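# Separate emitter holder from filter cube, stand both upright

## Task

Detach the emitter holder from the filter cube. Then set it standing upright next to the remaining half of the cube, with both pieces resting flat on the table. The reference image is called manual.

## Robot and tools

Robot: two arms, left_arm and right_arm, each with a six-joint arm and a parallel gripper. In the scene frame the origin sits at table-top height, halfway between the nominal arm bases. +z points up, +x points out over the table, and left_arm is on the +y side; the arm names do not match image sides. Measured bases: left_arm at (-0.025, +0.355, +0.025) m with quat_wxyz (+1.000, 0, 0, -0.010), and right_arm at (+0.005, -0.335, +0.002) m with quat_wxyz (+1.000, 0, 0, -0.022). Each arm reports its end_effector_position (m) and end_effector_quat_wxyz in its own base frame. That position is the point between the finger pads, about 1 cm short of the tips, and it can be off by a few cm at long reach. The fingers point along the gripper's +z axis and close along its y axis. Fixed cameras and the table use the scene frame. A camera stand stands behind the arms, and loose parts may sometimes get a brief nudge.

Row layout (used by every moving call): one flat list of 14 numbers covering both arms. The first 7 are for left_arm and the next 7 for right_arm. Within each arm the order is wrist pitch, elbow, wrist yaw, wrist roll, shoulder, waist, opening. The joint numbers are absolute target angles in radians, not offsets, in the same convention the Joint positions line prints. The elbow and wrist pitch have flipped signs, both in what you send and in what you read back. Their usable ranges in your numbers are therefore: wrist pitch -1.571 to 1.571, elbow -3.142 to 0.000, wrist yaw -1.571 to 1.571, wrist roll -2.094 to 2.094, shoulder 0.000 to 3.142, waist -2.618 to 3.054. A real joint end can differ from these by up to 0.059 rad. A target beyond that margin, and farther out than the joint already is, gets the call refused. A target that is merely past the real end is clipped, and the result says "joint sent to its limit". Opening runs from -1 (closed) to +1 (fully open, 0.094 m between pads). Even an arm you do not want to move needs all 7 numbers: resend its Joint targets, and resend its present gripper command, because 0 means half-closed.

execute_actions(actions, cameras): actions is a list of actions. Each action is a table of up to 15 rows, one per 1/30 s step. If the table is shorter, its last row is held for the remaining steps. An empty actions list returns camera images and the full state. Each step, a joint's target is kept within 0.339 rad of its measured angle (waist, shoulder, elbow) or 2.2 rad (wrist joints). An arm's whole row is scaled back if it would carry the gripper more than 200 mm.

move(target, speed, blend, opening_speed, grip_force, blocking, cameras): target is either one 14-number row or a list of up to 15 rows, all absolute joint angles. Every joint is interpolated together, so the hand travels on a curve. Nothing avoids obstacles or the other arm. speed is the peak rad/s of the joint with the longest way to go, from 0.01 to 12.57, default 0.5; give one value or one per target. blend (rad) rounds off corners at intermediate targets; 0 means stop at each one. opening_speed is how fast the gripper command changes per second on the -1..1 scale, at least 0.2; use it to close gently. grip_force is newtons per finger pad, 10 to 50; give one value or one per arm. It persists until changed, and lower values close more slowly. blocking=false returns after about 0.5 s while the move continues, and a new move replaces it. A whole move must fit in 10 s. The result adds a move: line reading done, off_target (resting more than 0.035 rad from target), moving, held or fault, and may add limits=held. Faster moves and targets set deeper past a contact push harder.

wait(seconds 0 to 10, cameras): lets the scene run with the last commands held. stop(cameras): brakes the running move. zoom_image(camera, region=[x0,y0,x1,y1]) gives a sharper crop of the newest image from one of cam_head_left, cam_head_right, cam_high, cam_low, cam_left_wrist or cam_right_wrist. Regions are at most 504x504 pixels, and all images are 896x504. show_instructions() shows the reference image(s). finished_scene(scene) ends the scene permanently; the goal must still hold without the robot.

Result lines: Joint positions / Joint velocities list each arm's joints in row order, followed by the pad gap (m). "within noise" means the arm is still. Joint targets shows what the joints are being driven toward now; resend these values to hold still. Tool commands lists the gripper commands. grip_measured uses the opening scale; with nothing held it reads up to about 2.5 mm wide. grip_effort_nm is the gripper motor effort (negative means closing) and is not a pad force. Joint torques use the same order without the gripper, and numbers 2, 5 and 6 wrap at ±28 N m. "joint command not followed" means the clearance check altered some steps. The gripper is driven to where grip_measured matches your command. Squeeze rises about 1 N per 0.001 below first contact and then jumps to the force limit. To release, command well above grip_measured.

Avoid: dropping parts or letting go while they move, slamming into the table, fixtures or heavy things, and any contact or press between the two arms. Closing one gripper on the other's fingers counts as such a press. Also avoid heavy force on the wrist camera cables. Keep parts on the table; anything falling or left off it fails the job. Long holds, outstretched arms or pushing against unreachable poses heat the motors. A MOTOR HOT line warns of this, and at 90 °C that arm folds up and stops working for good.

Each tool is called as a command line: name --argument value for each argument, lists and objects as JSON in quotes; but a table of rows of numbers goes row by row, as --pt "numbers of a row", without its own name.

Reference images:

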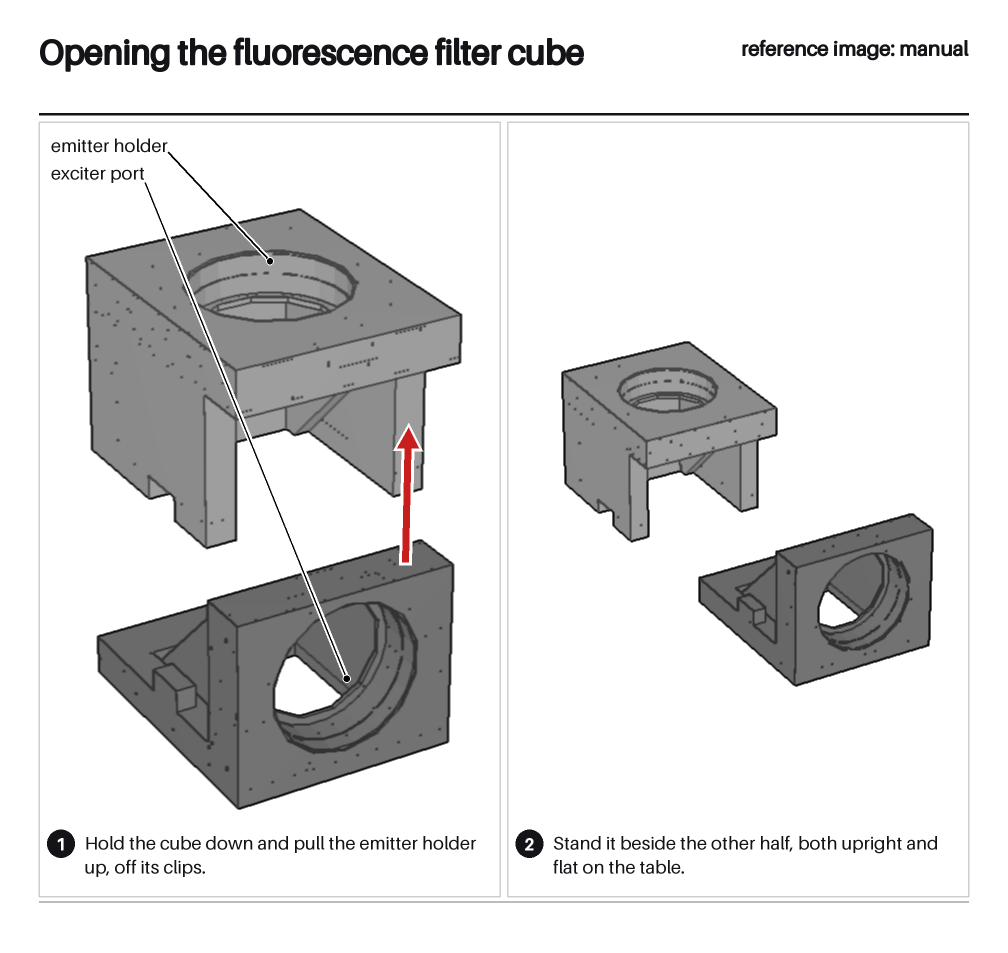

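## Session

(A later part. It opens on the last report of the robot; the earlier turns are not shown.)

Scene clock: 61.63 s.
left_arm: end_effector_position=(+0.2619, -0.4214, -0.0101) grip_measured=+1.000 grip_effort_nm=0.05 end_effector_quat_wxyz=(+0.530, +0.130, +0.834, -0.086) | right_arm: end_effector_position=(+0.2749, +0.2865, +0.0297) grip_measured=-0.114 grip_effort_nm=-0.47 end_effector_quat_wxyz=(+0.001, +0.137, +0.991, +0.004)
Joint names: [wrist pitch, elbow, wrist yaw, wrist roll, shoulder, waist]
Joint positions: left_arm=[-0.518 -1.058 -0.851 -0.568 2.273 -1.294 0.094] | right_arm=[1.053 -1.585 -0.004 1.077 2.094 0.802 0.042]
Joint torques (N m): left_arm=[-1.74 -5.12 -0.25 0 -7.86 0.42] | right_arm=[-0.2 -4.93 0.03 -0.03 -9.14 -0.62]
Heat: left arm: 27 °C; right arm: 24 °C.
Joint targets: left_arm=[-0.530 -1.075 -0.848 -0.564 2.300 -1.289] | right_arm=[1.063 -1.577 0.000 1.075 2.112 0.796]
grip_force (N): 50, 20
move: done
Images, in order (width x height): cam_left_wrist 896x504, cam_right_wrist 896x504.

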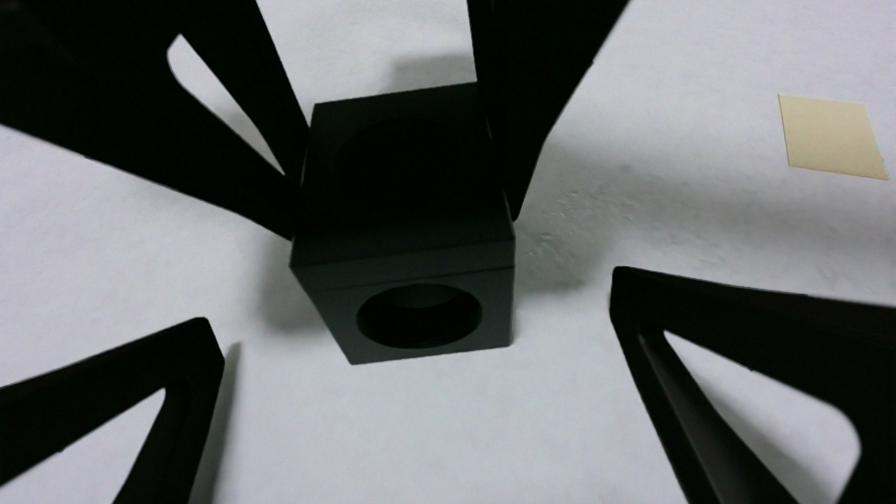

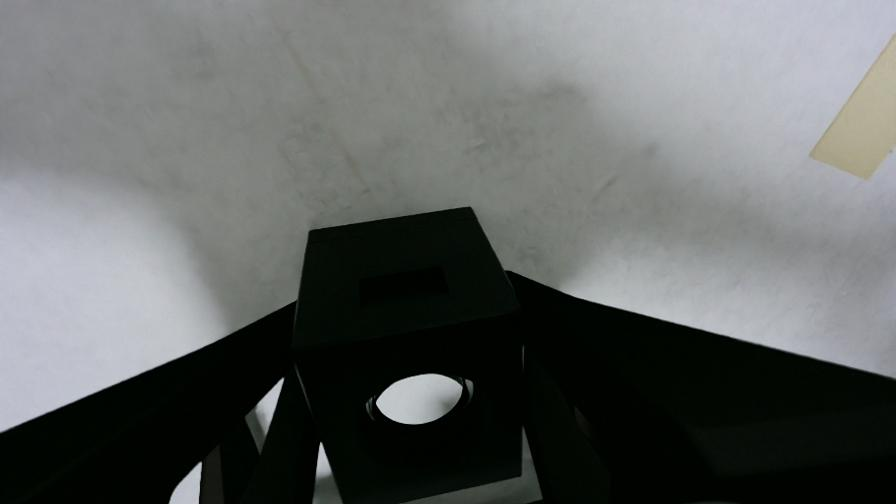

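move --target '[-0.530,-1.0755,-0.848,-0.564,2.300,-1.289,-0.4,1.063,-1.577,0,1.075,2.112,0.796,-0.3]' --opening_speed 0.6 --cameras '["cam_left_wrist","cam_right_wrist"]'

Scene clock: 64.90 s.
left_arm: end_effector_position=(+0.2614, -0.4227, -0.0104) grip_measured=-0.190 grip_effort_nm=-0.98 end_effector_quat_wxyz=(+0.529, +0.131, +0.834, -0.089) | right_arm: end_effector_position=(+0.2749, +0.2869, +0.0297) grip_measured=-0.114 grip_effort_nm=-0.47 end_effector_quat_wxyz=(+0.001, +0.137, +0.991, +0.005)
Joint names: [wrist pitch, elbow, wrist yaw, wrist roll, shoulder, waist]
Joint positions: left_arm=[-0.521 -1.058 -0.843 -0.567 2.273 -1.294 0.038] | right_arm=[1.052 -1.585 -0.005 1.077 2.094 0.802 0.042]
Joint torques (N m): left_arm=[-1.69 -5.01 -0.34 0 -7.86 0.43] | right_arm=[-0.18 -4.94 0.06 -0.03 -9.13 -0.57]
Heat: left arm: 27 °C; right arm: 24 °C.
Joint targets: left_arm=[-0.530 -1.075 -0.848 -0.564 2.300 -1.289] | right_arm=[1.063 -1.577 0.000 1.075 2.112 0.796]
grip_force (N): 50, 20
move: done
Images, in order (width x height): cam_left_wrist 896x504, cam_right_wrist 896x504.

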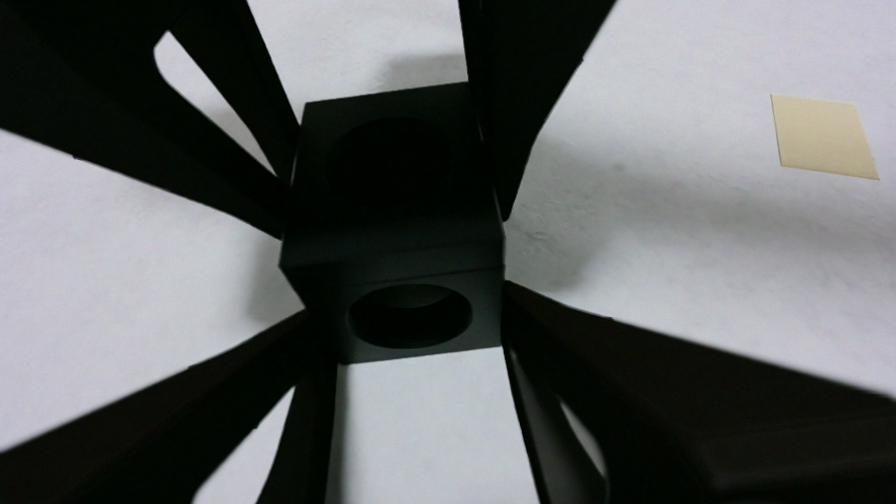

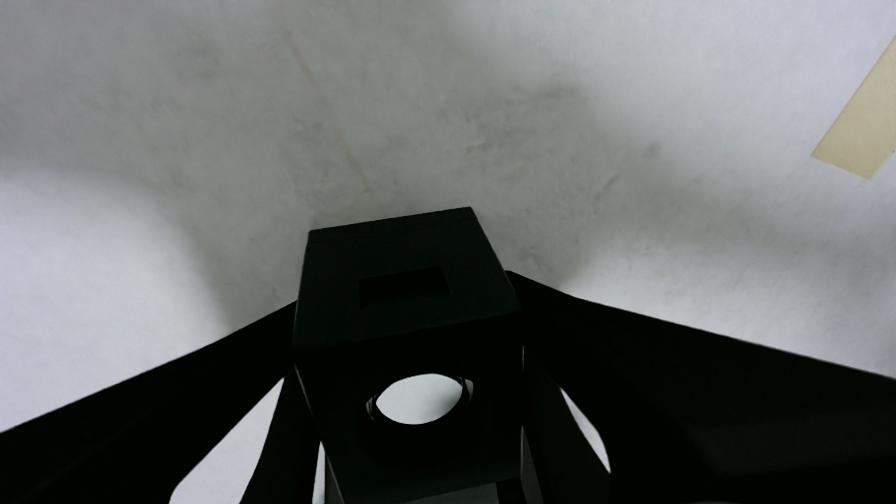

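move --pt "-0.530 -1.0755 -0.848 -0.564 2.300 -1.289 -0.4 1.063 -1.577 0 1.075 2.112 0.796 -0.6" --pt "-0.530 -1.0755 -0.848 -0.564 2.300 -1.289 -0.4 1.128 -1.635 0 1.075 2.093 0.796 -0.6" --grip_force 50 --speed 0.1 --cameras '["cam_left_wrist","cam_right_wrist"]'

Scene clock: 67.23 s.
left_arm: end_effector_position=(+0.2626, -0.4238, -0.0074) grip_measured=-0.190 grip_effort_nm=-0.98 end_effector_quat_wxyz=(+0.533, +0.125, +0.832, -0.092) | right_arm: end_effector_position=(+0.2752, +0.2862, +0.0343) grip_measured=-0.152 grip_effort_nm=-1.02 end_effector_quat_wxyz=(+0.001, +0.137, +0.991, +0.002)
Joint names: [wrist pitch, elbow, wrist yaw, wrist roll, shoulder, waist]
Joint positions: left_arm=[-0.532 -1.06 -0.851 -0.569 2.273 -1.294 0.038] | right_arm=[1.077 -1.604 -0.001 1.077 2.094 0.802 0.04]
Joint torques (N m): left_arm=[-1.58 -4.9 -0.27 0.04 -7.9 0.4] | right_arm=[0.22 -8.81 0.02 -0.04 -10.69 -0.65]
Heat: left arm: 27 °C; right arm: 24 °C.
Joint targets: left_arm=[-0.530 -1.075 -0.848 -0.564 2.300 -1.289] | right_arm=[1.128 -1.635 0.000 1.075 2.093 0.796]
move: off_target (right_arm); right_arm: the wrist pitch is farthest, 0.051 rad from its target
Images, in order (width x height): cam_left_wrist 896x504, cam_right_wrist 896x504.

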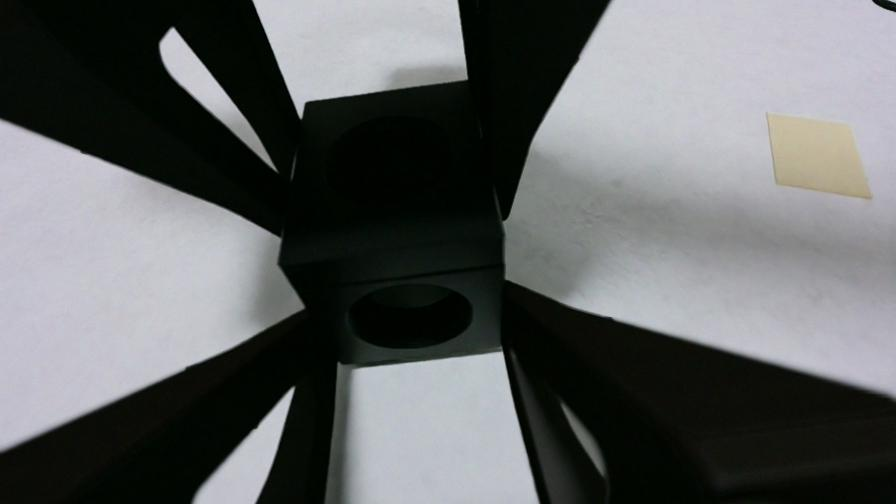

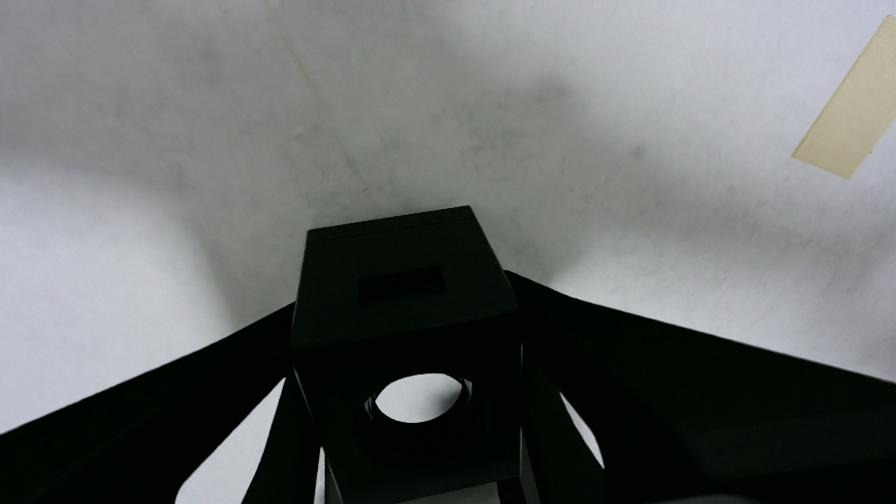

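move --target '[-0.530,-1.0755,-0.848,-0.564,2.320,-1.289,-0.4,1.196,-1.701,0,1.075,2.0755,0.796,-0.6]' --speed 0.1 --cameras '["cam_left_wrist","cam_right_wrist"]'

Scene clock: 68.63 s.
left_arm: end_effector_position=(+0.2670, -0.4267, +0.0032) grip_measured=-0.190 grip_effort_nm=-0.98 end_effector_quat_wxyz=(+0.549, +0.107, +0.823, -0.100) | right_arm: end_effector_position=(+0.2796, +0.2843, +0.0477) grip_measured=-0.152 grip_effort_nm=-1.02 end_effector_quat_wxyz=(+0.009, +0.132, +0.991, -0.008)
Joint names: [wrist pitch, elbow, wrist yaw, wrist roll, shoulder, waist]
Joint positions: left_arm=[-0.569 -1.069 -0.88 -0.569 2.273 -1.294 0.038] | right_arm=[1.137 -1.659 0.024 1.067 2.094 0.802 0.04]
Joint torques (N m): left_arm=[-1.21 -4.19 0.04 0.04 -6.52 0.38] | right_arm=[0.32 -10.09 -0.25 0.06 -12.21 -0.62]
Heat: left arm: 27 °C; right arm: 24 °C.
Joint targets: left_arm=[-0.530 -1.076 -0.848 -0.564 2.320 -1.289] | right_arm=[1.196 -1.701 0.000 1.075 2.076 0.796]
move: off_target (left_arm, right_arm); left_arm: the shoulder is farthest, 0.047 rad from its target; right_arm: the wrist pitch is farthest, 0.059 rad from its target
Images, in order (width x height): cam_left_wrist 896x504, cam_right_wrist 896x504.

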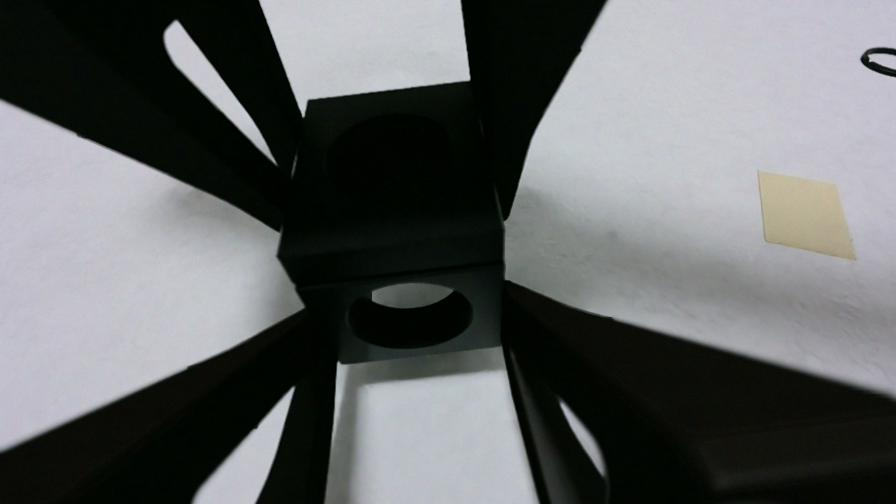

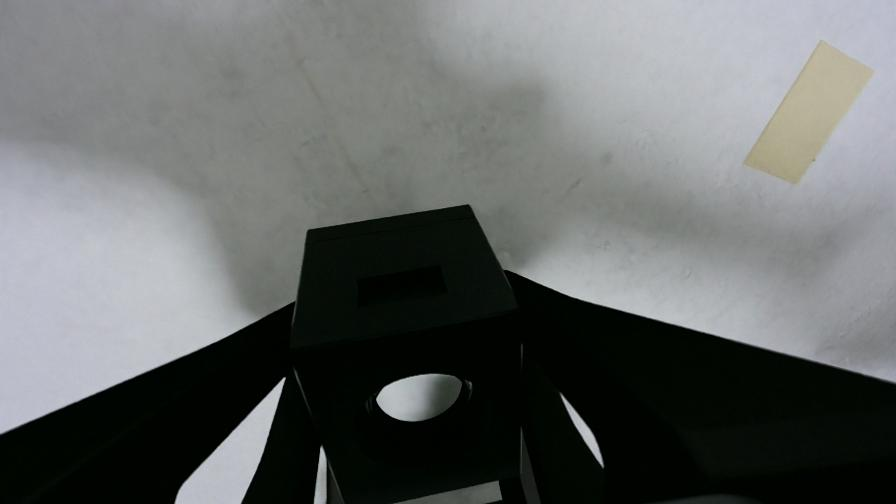

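move --target '[-0.480,-1.0755,-0.848,-0.564,2.350,-1.289,-0.4,1.240,-1.735,0,1.075,2.072,0.796,-0.6]' --speed 0.1 --cameras '["cam_left_wrist","cam_right_wrist"]'

Scene clock: 69.93 s.
left_arm: end_effector_position=(+0.2700, -0.4273, +0.0062) grip_measured=-0.190 grip_effort_nm=-0.98 end_effector_quat_wxyz=(+0.557, +0.098, +0.819, -0.097) | right_arm: end_effector_position=(+0.2825, +0.2840, +0.0536) grip_measured=-0.152 grip_effort_nm=-1.02 end_effector_quat_wxyz=(+0.015, +0.125, +0.992, -0.011)
Joint names: [wrist pitch, elbow, wrist yaw, wrist roll, shoulder, waist]
Joint positions: left_arm=[-0.575 -1.083 -0.904 -0.569 2.281 -1.294 0.038] | right_arm=[1.157 -1.682 0.036 1.054 2.094 0.802 0.04]
Joint torques (N m): left_arm=[-0.65 -3.19 0.3 0.01 -5.01 0.42] | right_arm=[0.53 -11.17 -0.41 0.21 -12.52 -0.58]
Heat: left arm: 27 °C; right arm: 24 °C.
Joint targets: left_arm=[-0.480 -1.075 -0.848 -0.564 2.350 -1.289] | right_arm=[1.240 -1.735 0.000 1.075 2.072 0.796]
move: off_target (left_arm, right_arm); left_arm: the wrist pitch is farthest, 0.095 rad from its target; right_arm: the wrist pitch is farthest, 0.083 rad from its target
Images, in order (width x height): cam_left_wrist 896x504, cam_right_wrist 896x504.

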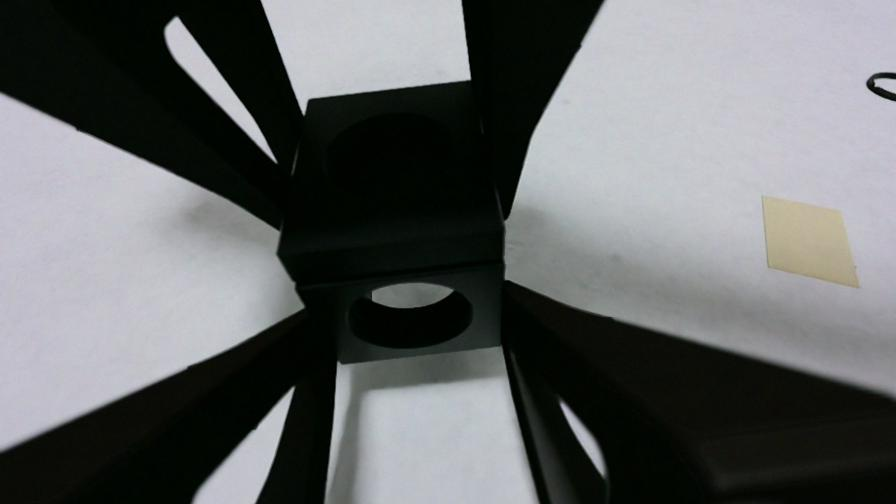

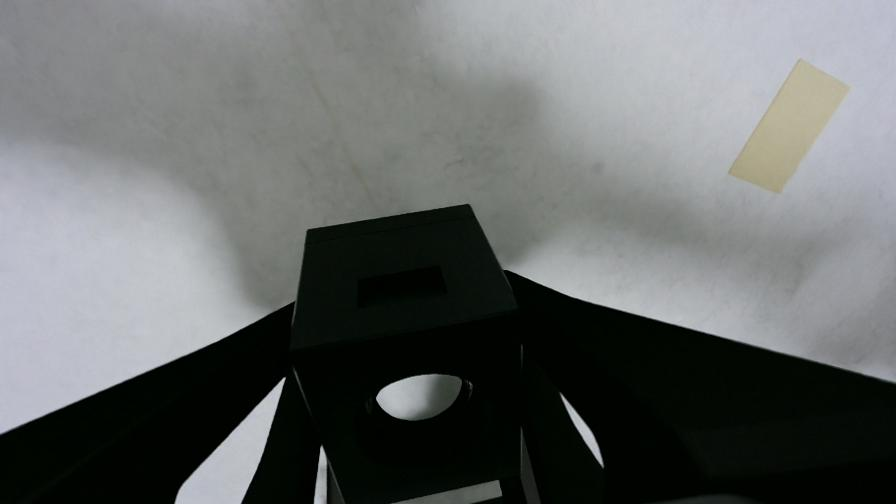

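move --target '[-0.430,-1.0755,-0.848,-0.564,2.390,-1.289,-0.4,1.274,-1.780,0,1.075,2.060,0.796,-0.6]' --speed 0.1 --cameras '["cam_left_wrist","cam_right_wrist"]'

Scene clock: 71.47 s.
left_arm: end_effector_position=(+0.2683, -0.4222, -0.0136) grip_measured=-0.190 grip_effort_nm=-0.98 end_effector_quat_wxyz=(+0.547, +0.112, +0.826, -0.077) | right_arm: end_effector_position=(+0.2781, +0.2888, +0.0714) grip_measured=-0.152 grip_effort_nm=-1.02 end_effector_quat_wxyz=(-0.003, +0.131, +0.991, -0.003)
Joint names: [wrist pitch, elbow, wrist yaw, wrist roll, shoulder, waist]
Joint positions: left_arm=[-0.555 -1.087 -0.902 -0.568 2.32 -1.294 0.038] | right_arm=[1.237 -1.754 -0.001 1.063 2.094 0.801 0.04]
Joint torques (N m): left_arm=[-0.32 -2.74 0.24 0.02 -5.12 0.4] | right_arm=[0.11 -8.49 0.01 0.1 -13.56 -0.46]
Heat: left arm: 27 °C; right arm: 24 °C.
Joint targets: left_arm=[-0.430 -1.076 -0.848 -0.564 2.390 -1.289] | right_arm=[1.274 -1.780 0.000 1.075 2.060 0.796]
move: off_target (left_arm, right_arm); left_arm: the wrist pitch is farthest, 0.125 rad from its target; right_arm: the wrist pitch is farthest, 0.037 rad from its target
Images, in order (width x height): cam_left_wrist 896x504, cam_right_wrist 896x504.

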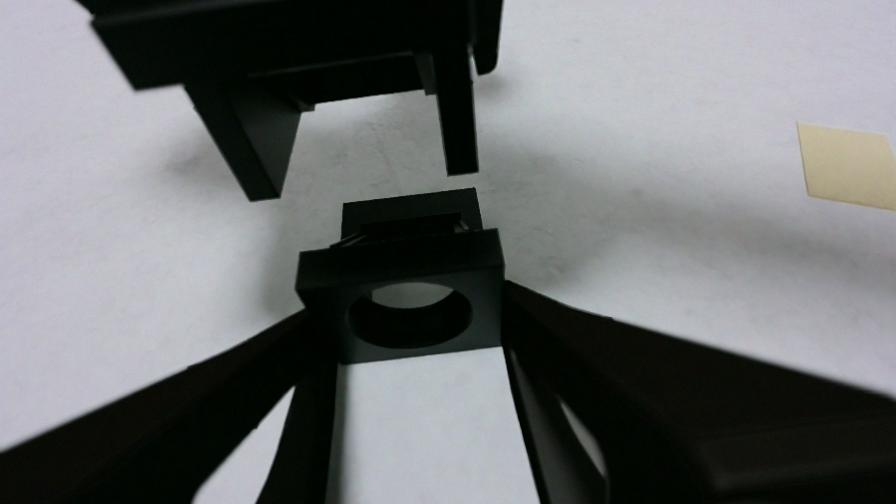

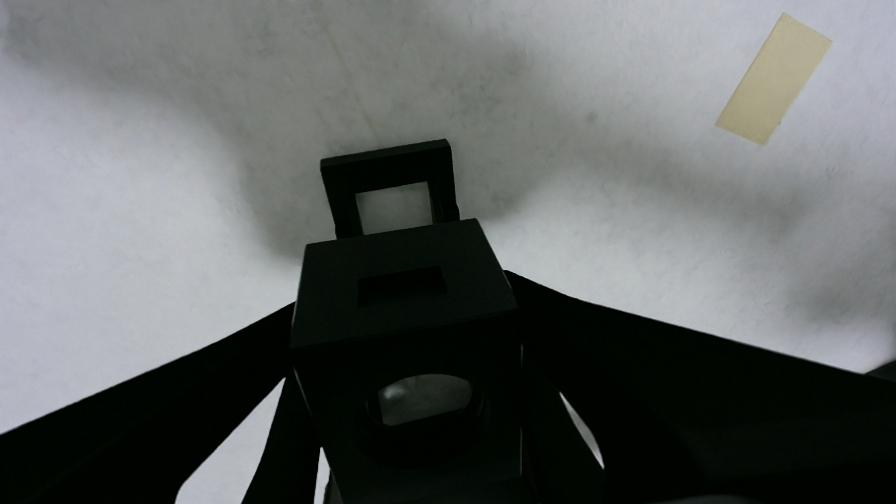

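move --pt "-0.530 -1.0755 -0.848 -0.564 2.300 -1.289 -0.4 1.301 -1.798 0 1.075 2.067 0.796 -0.6" --pt "-0.530 -1.0755 -0.848 -0.564 2.300 -1.289 -0.4 1.406 -2.178 0 1.075 2.3425 0.796 -0.6" --pt "-0.530 -1.0755 -0.848 -0.564 2.300 -1.289 -0.4 1.234 -2.007 0 1.075 2.350 0.796 -0.6" --speed 0.3 --blend '[0.05,0.05,0]' --cameras '["cam_left_wrist","cam_right_wrist","cam_low"]'

zoom_image --camera "cam_low" --region '[430, 230, 500, 290]'

Scene clock: 76.40 s.
left_arm: end_effector_position=(+0.2680, -0.4245, -0.0120) grip_measured=-0.190 grip_effort_nm=-0.98 end_effector_quat_wxyz=(+0.547, +0.111, +0.825, -0.084) | right_arm: end_effector_position=(+0.3197, +0.3318, +0.0388) grip_measured=-0.152 grip_effort_nm=-1.02 end_effector_quat_wxyz=(+0.008, +0.131, +0.991, +0.012)
Joint names: [wrist pitch, elbow, wrist yaw, wrist roll, shoulder, waist]
Joint positions: left_arm=[-0.563 -1.087 -0.894 -0.568 2.318 -1.294 0.038] | right_arm=[1.222 -2.014 -0.001 1.064 2.334 0.801 0.04]
Joint torques (N m): left_arm=[-1.26 -2.7 0.17 0.02 -11.17 0.38] | right_arm=[-0.21 -5.3 0.01 0.11 -11.15 -0.54]
Heat: left arm: 26 °C; right arm: 25 °C.
Joint targets: left_arm=[-0.530 -1.076 -0.848 -0.564 2.300 -1.289] | right_arm=[1.234 -2.007 0.000 1.075 2.350 0.796]
move: off_target (left_arm); left_arm: the wrist yaw is farthest, 0.046 rad from its target
Images, in order (width x height): cam_low 896x504, cam_left_wrist 896x504, cam_right_wrist 896x504.

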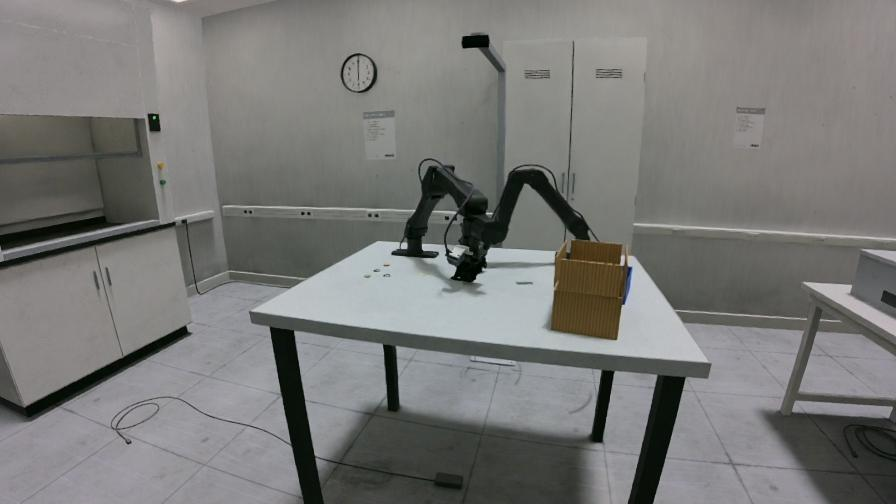

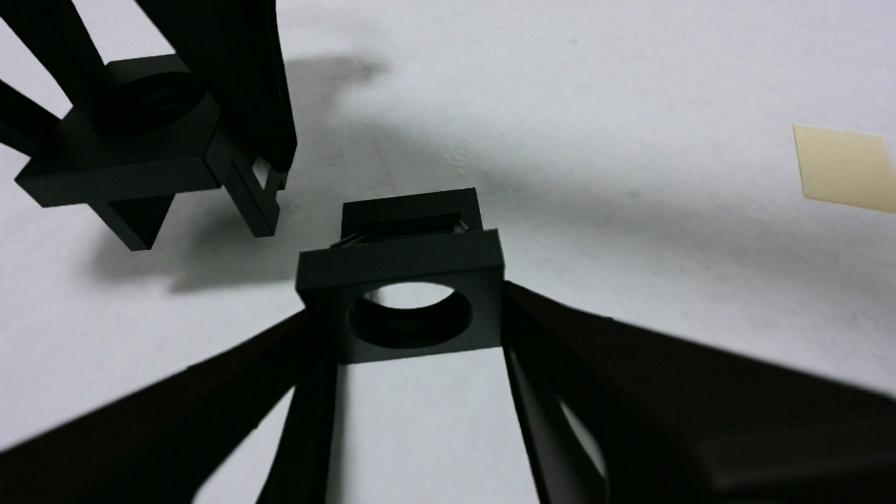

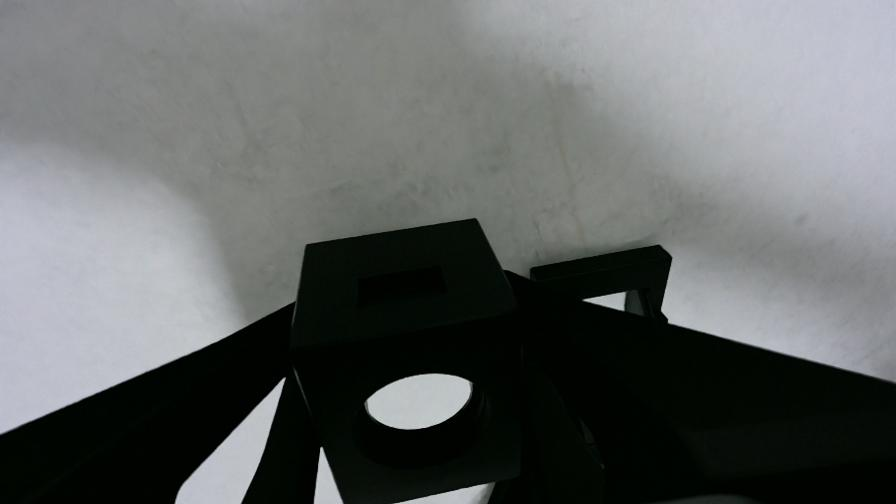

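Scaled by 7.200 from the camera's 896x504 image, which has a finer 1280x720 frame.

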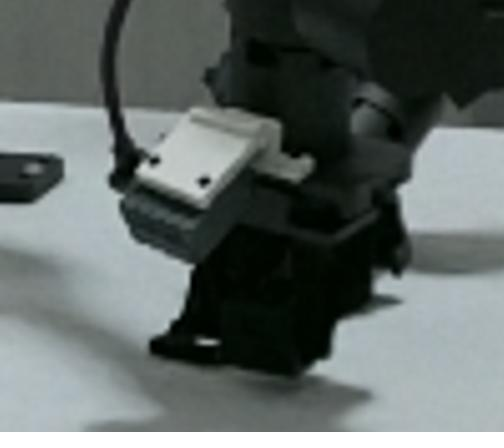

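move --target '[-0.530,-1.0755,-0.848,-0.564,2.290,-1.289,-0.4,1.215,-1.970,0,1.075,2.356,0.796,-0.6]' --speed 0.1 --cameras '["cam_left_wrist","cam_right_wrist"]'

zoom_image --camera "cam_left_wrist" --region '[0, 50, 504, 380]'

Scene clock: 77.90 s.
left_arm: end_effector_position=(+0.2674, -0.4259, -0.0115) grip_measured=-0.190 grip_effort_nm=-0.98 end_effector_quat_wxyz=(+0.545, +0.114, +0.826, -0.086) | right_arm: end_effector_position=(+0.3164, +0.3284, +0.0299) grip_measured=-0.152 grip_effort_nm=-1.02 end_effector_quat_wxyz=(+0.003, +0.131, +0.991, +0.005)
Joint names: [wrist pitch, elbow, wrist yaw, wrist roll, shoulder, waist]
Joint positions: left_arm=[-0.563 -1.087 -0.885 -0.565 2.315 -1.294 0.038] | right_arm=[1.203 -1.979 -0.001 1.064 2.334 0.801 0.04]
Joint torques (N m): left_arm=[-1.26 -2.73 0.08 -0.01 -11.82 0.4] | right_arm=[-0.2 -5.18 0.02 0.09 -10.67 -0.49]
Heat: left arm: 26 °C; right arm: 25 °C.
Joint targets: left_arm=[-0.530 -1.076 -0.848 -0.564 2.290 -1.289] | right_arm=[1.215 -1.970 0.000 1.075 2.356 0.796]
move: off_target (left_arm); left_arm: the wrist yaw is farthest, 0.037 rad from its target
Images, in order (width x height): cam_left_wrist 896x504, cam_right_wrist 896x504.

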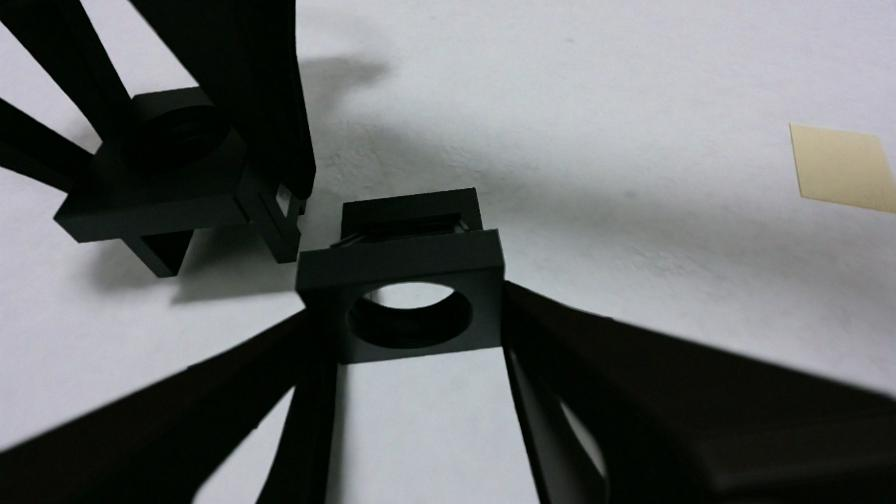

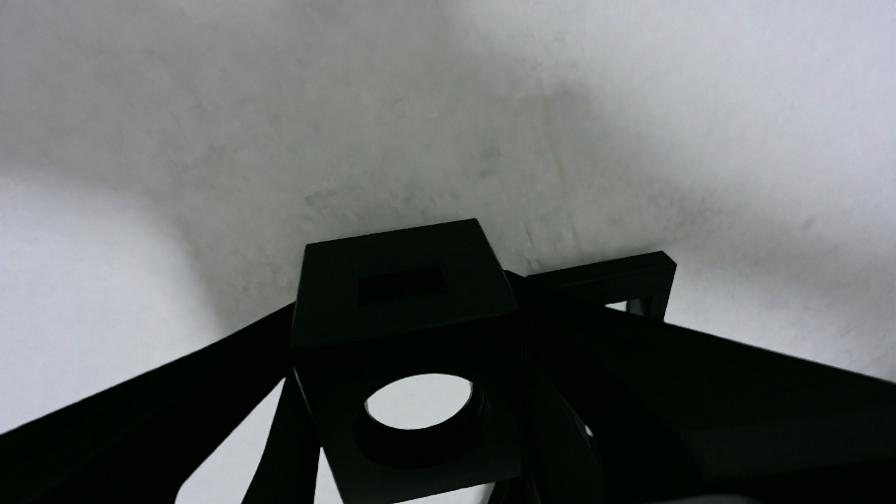

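Scaled by 1.000.

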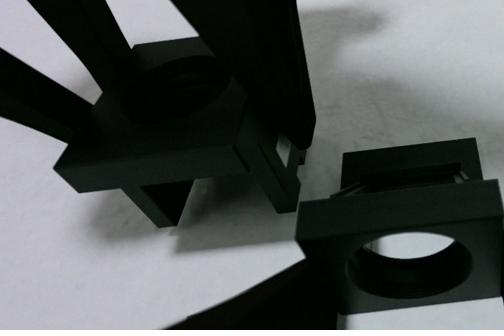

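move --target '[-0.530,-1.0755,-0.848,-0.564,2.290,-1.289,-0.4,1.198,-1.951,0,1.075,2.356,0.796,-0.6]' --speed 0.1 --cameras '["cam_left_wrist"]'

zoom_image --camera "cam_left_wrist" --region '[50, 80, 350, 330]'

Scene clock: 78.97 s.
left_arm: end_effector_position=(+0.2674, -0.4259, -0.0115) grip_measured=-0.190 grip_effort_nm=-0.98 end_effector_quat_wxyz=(+0.545, +0.114, +0.826, -0.086) | right_arm: end_effector_position=(+0.3153, +0.3273, +0.0254) grip_measured=-0.152 grip_effort_nm=-1.02 end_effector_quat_wxyz=(+0.002, +0.131, +0.991, +0.004)
Joint names: [wrist pitch, elbow, wrist yaw, wrist roll, shoulder, waist]
Joint positions: left_arm=[-0.563 -1.087 -0.885 -0.565 2.315 -1.294 0.038] | right_arm=[1.189 -1.961 -0.002 1.064 2.334 0.801 0.04]
Joint torques (N m): left_arm=[-1.26 -2.69 0.09 0 -11.74 0.4] | right_arm=[-0.2 -5.04 0.01 0.11 -10.63 -0.46]
Heat: left arm: 26 °C; right arm: 25 °C.
Joint targets: left_arm=[-0.530 -1.076 -0.848 -0.564 2.290 -1.289] | right_arm=[1.198 -1.951 0.000 1.075 2.356 0.796]
move: off_target (left_arm); left_arm: the wrist yaw is farthest, 0.037 rad from its target
Images, in order (width x height): cam_left_wrist 896x504.

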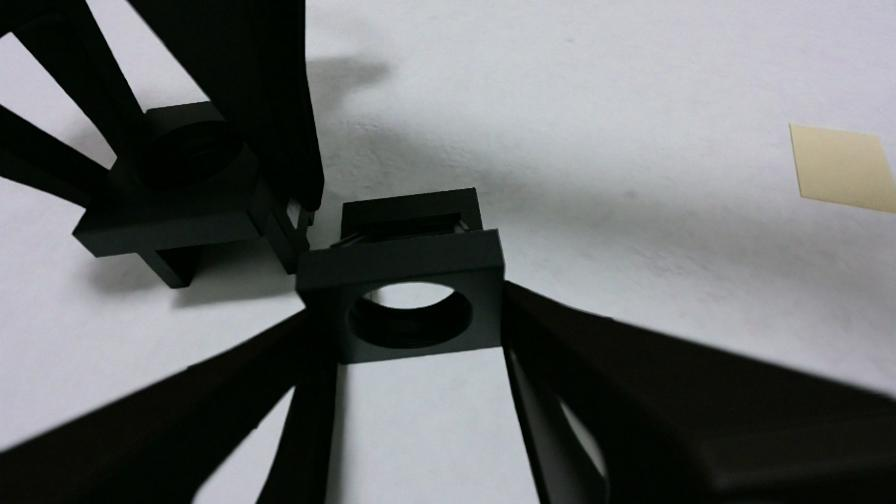

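Scaled by 1.680 from the camera's 896x504 image, which has a finer 1280x720 frame.

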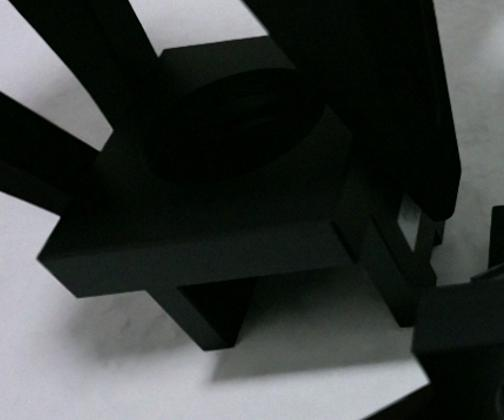

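move --target '[-0.530,-1.0755,-0.848,-0.564,2.290,-1.289,-0.4,1.183,-1.934,0,1.075,2.356,0.796,-0.6]' --speed 0.1 --cameras '["cam_left_wrist"]'

zoom_image --camera "cam_left_wrist" --region '[50, 80, 350, 330]'

Scene clock: 80.13 s.
left_arm: end_effector_position=(+0.2674, -0.4259, -0.0115) grip_measured=-0.190 grip_effort_nm=-0.98 end_effector_quat_wxyz=(+0.545, +0.114, +0.826, -0.086) | right_arm: end_effector_position=(+0.3148, +0.3275, +0.0244) grip_measured=-0.152 grip_effort_nm=-1.02 end_effector_quat_wxyz=(+0.001, +0.131, +0.991, +0.005)
Joint names: [wrist pitch, elbow, wrist yaw, wrist roll, shoulder, waist]
Joint positions: left_arm=[-0.563 -1.087 -0.885 -0.565 2.315 -1.294 0.038] | right_arm=[1.185 -1.956 -0.004 1.064 2.334 0.801 0.04]
Joint torques (N m): left_arm=[-1.26 -2.74 0.09 -0.02 -11.81 0.35] | right_arm=[-0.29 -3.84 0.04 0.1 -10.63 -0.46]
Heat: left arm: 26 °C; right arm: 25 °C.
Joint targets: left_arm=[-0.530 -1.076 -0.848 -0.564 2.290 -1.289] | right_arm=[1.183 -1.934 0.000 1.075 2.356 0.796]
move: off_target (left_arm); left_arm: the wrist yaw is farthest, 0.037 rad from its target
Images, in order (width x height): cam_left_wrist 896x504.

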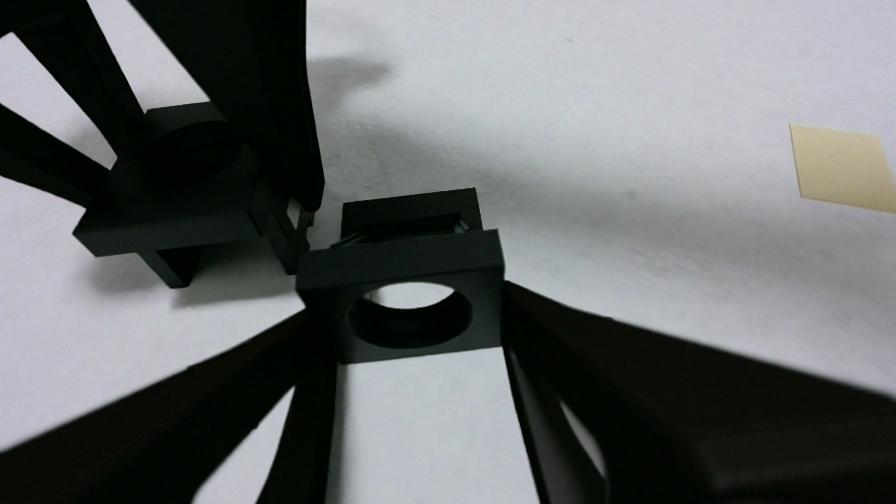

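Scaled by 1.680 from the camera's 896x504 image, which has a finer 1280x720 frame.

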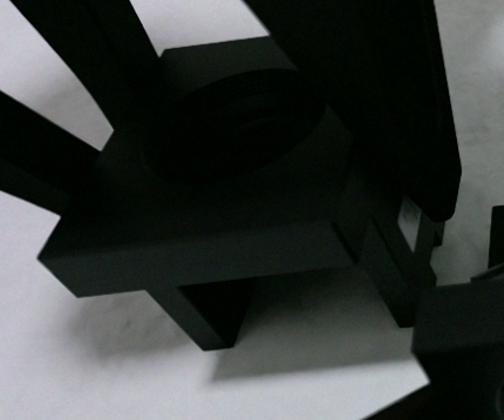

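move --pt "-0.530 -1.0755 -0.848 -0.564 2.290 -1.289 -0.4 1.185 -1.948 0 1.075 2.350 0.799 -0.6" --pt "-0.530 -1.0755 -0.848 -0.564 2.290 -1.289 -0.4 1.185 -1.948 0 1.075 2.350 0.799 0.1" --pt "-0.530 -1.0755 -0.848 -0.564 2.290 -1.289 -0.4 1.512 -2.288 0 1.075 2.3475 0.799 0.1" --opening_speed 0.5 --speed 0.2 --cameras '["cam_left_wrist","cam_right_wrist"]'

Scene clock: 85.33 s.
left_arm: end_effector_position=(+0.2674, -0.4259, -0.0115) grip_measured=-0.190 grip_effort_nm=-0.98 end_effector_quat_wxyz=(+0.545, +0.114, +0.826, -0.086) | right_arm: end_effector_position=(+0.3167, +0.3297, +0.1020) grip_measured=+0.097 grip_effort_nm=0.14 end_effector_quat_wxyz=(+0.005, +0.131, +0.991, +0.012)
Joint names: [wrist pitch, elbow, wrist yaw, wrist roll, shoulder, waist]
Joint positions: left_arm=[-0.563 -1.087 -0.885 -0.565 2.315 -1.294 0.038] | right_arm=[1.477 -2.265 -0.005 1.064 2.334 0.801 0.052]
Joint torques (N m): left_arm=[-1.26 -2.7 0.07 -0.03 -11.81 0.43] | right_arm=[0 -8.03 0.05 0.09 -11.41 -0.23]
Heat: left arm: 26 °C; right arm: 25 °C.
Joint targets: left_arm=[-0.530 -1.076 -0.848 -0.564 2.290 -1.289] | right_arm=[1.512 -2.288 0.000 1.075 2.347 0.799]
move: off_target (left_arm); left_arm: the wrist yaw is farthest, 0.037 rad from its target
Images, in order (width x height): cam_left_wrist 896x504, cam_right_wrist 896x504.

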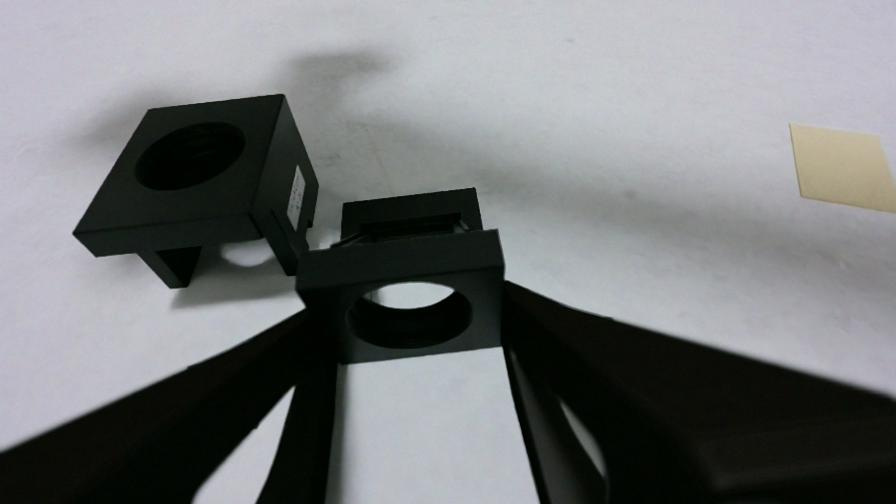

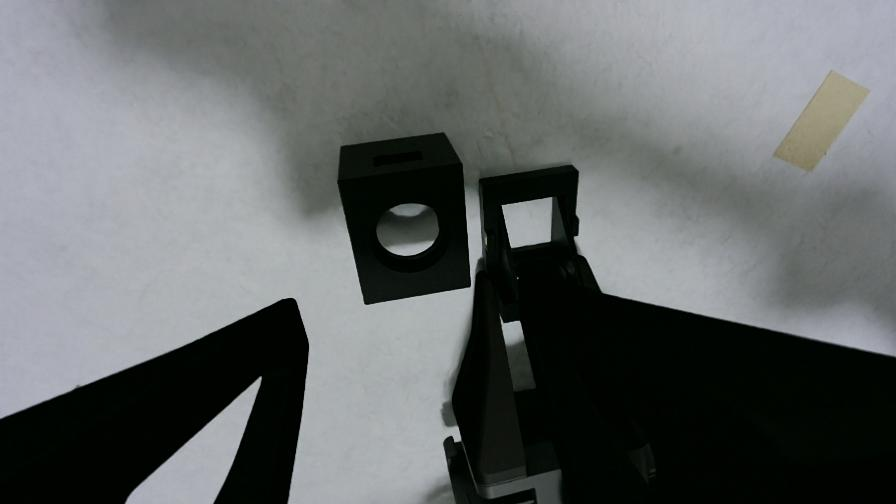

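move --pt "-0.563 -1.082 -0.880 -0.565 2.305 -1.294 -0.4 1.512 -2.288 0 1.075 2.3475 0.35 0.1" --pt "-0.563 -1.082 -0.880 -0.565 2.305 -1.294 0.06 1.512 -2.288 0 1.075 2.3475 0.35 0.1" --opening_speed 0.4 --speed 0.4 --cameras '["cam_left_wrist"]'

Scene clock: 88.87 s.
left_arm: end_effector_position=(+0.2674, -0.4263, -0.0113) grip_measured=+0.058 grip_effort_nm=0.13 end_effector_quat_wxyz=(+0.545, +0.114, +0.826, -0.087) | right_arm: end_effector_position=(+0.4295, +0.1559, +0.1020) grip_measured=+0.097 grip_effort_nm=0.14 end_effector_quat_wxyz=(+0.007, +0.353, +0.936, +0.010)
Joint names: [wrist pitch, elbow, wrist yaw, wrist roll, shoulder, waist]
Joint positions: left_arm=[-0.565 -1.087 -0.884 -0.564 2.315 -1.294 0.05] | right_arm=[1.478 -2.265 -0.007 1.064 2.334 0.343 0.052]
Joint torques (N m): left_arm=[-1.59 -3.17 -0.26 -0.03 -10.7 -0.02] | right_arm=[0 -8.13 0.07 0.11 -11.36 0.51]
Heat: left arm: 26 °C; right arm: 25 °C.
Joint targets: left_arm=[-0.563 -1.082 -0.880 -0.565 2.305 -1.294] | right_arm=[1.512 -2.288 0.000 1.075 2.347 0.350]
move: done
Images, in order (width x height): cam_left_wrist 896x504.

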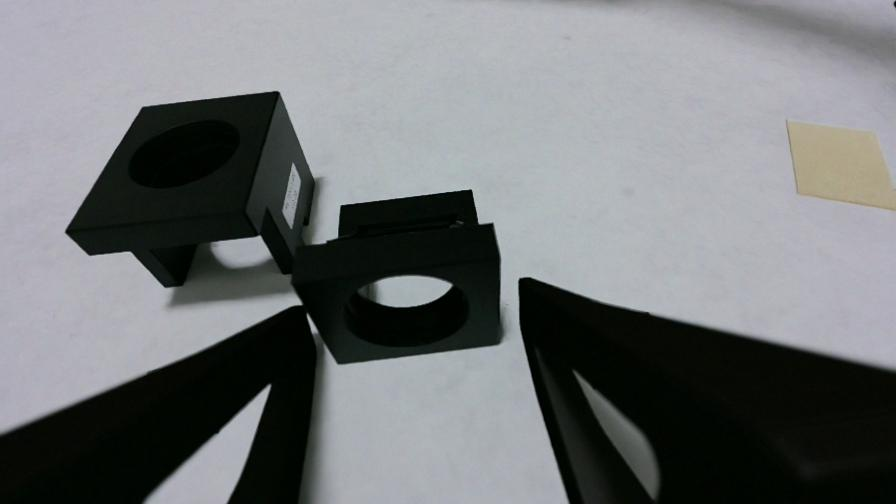

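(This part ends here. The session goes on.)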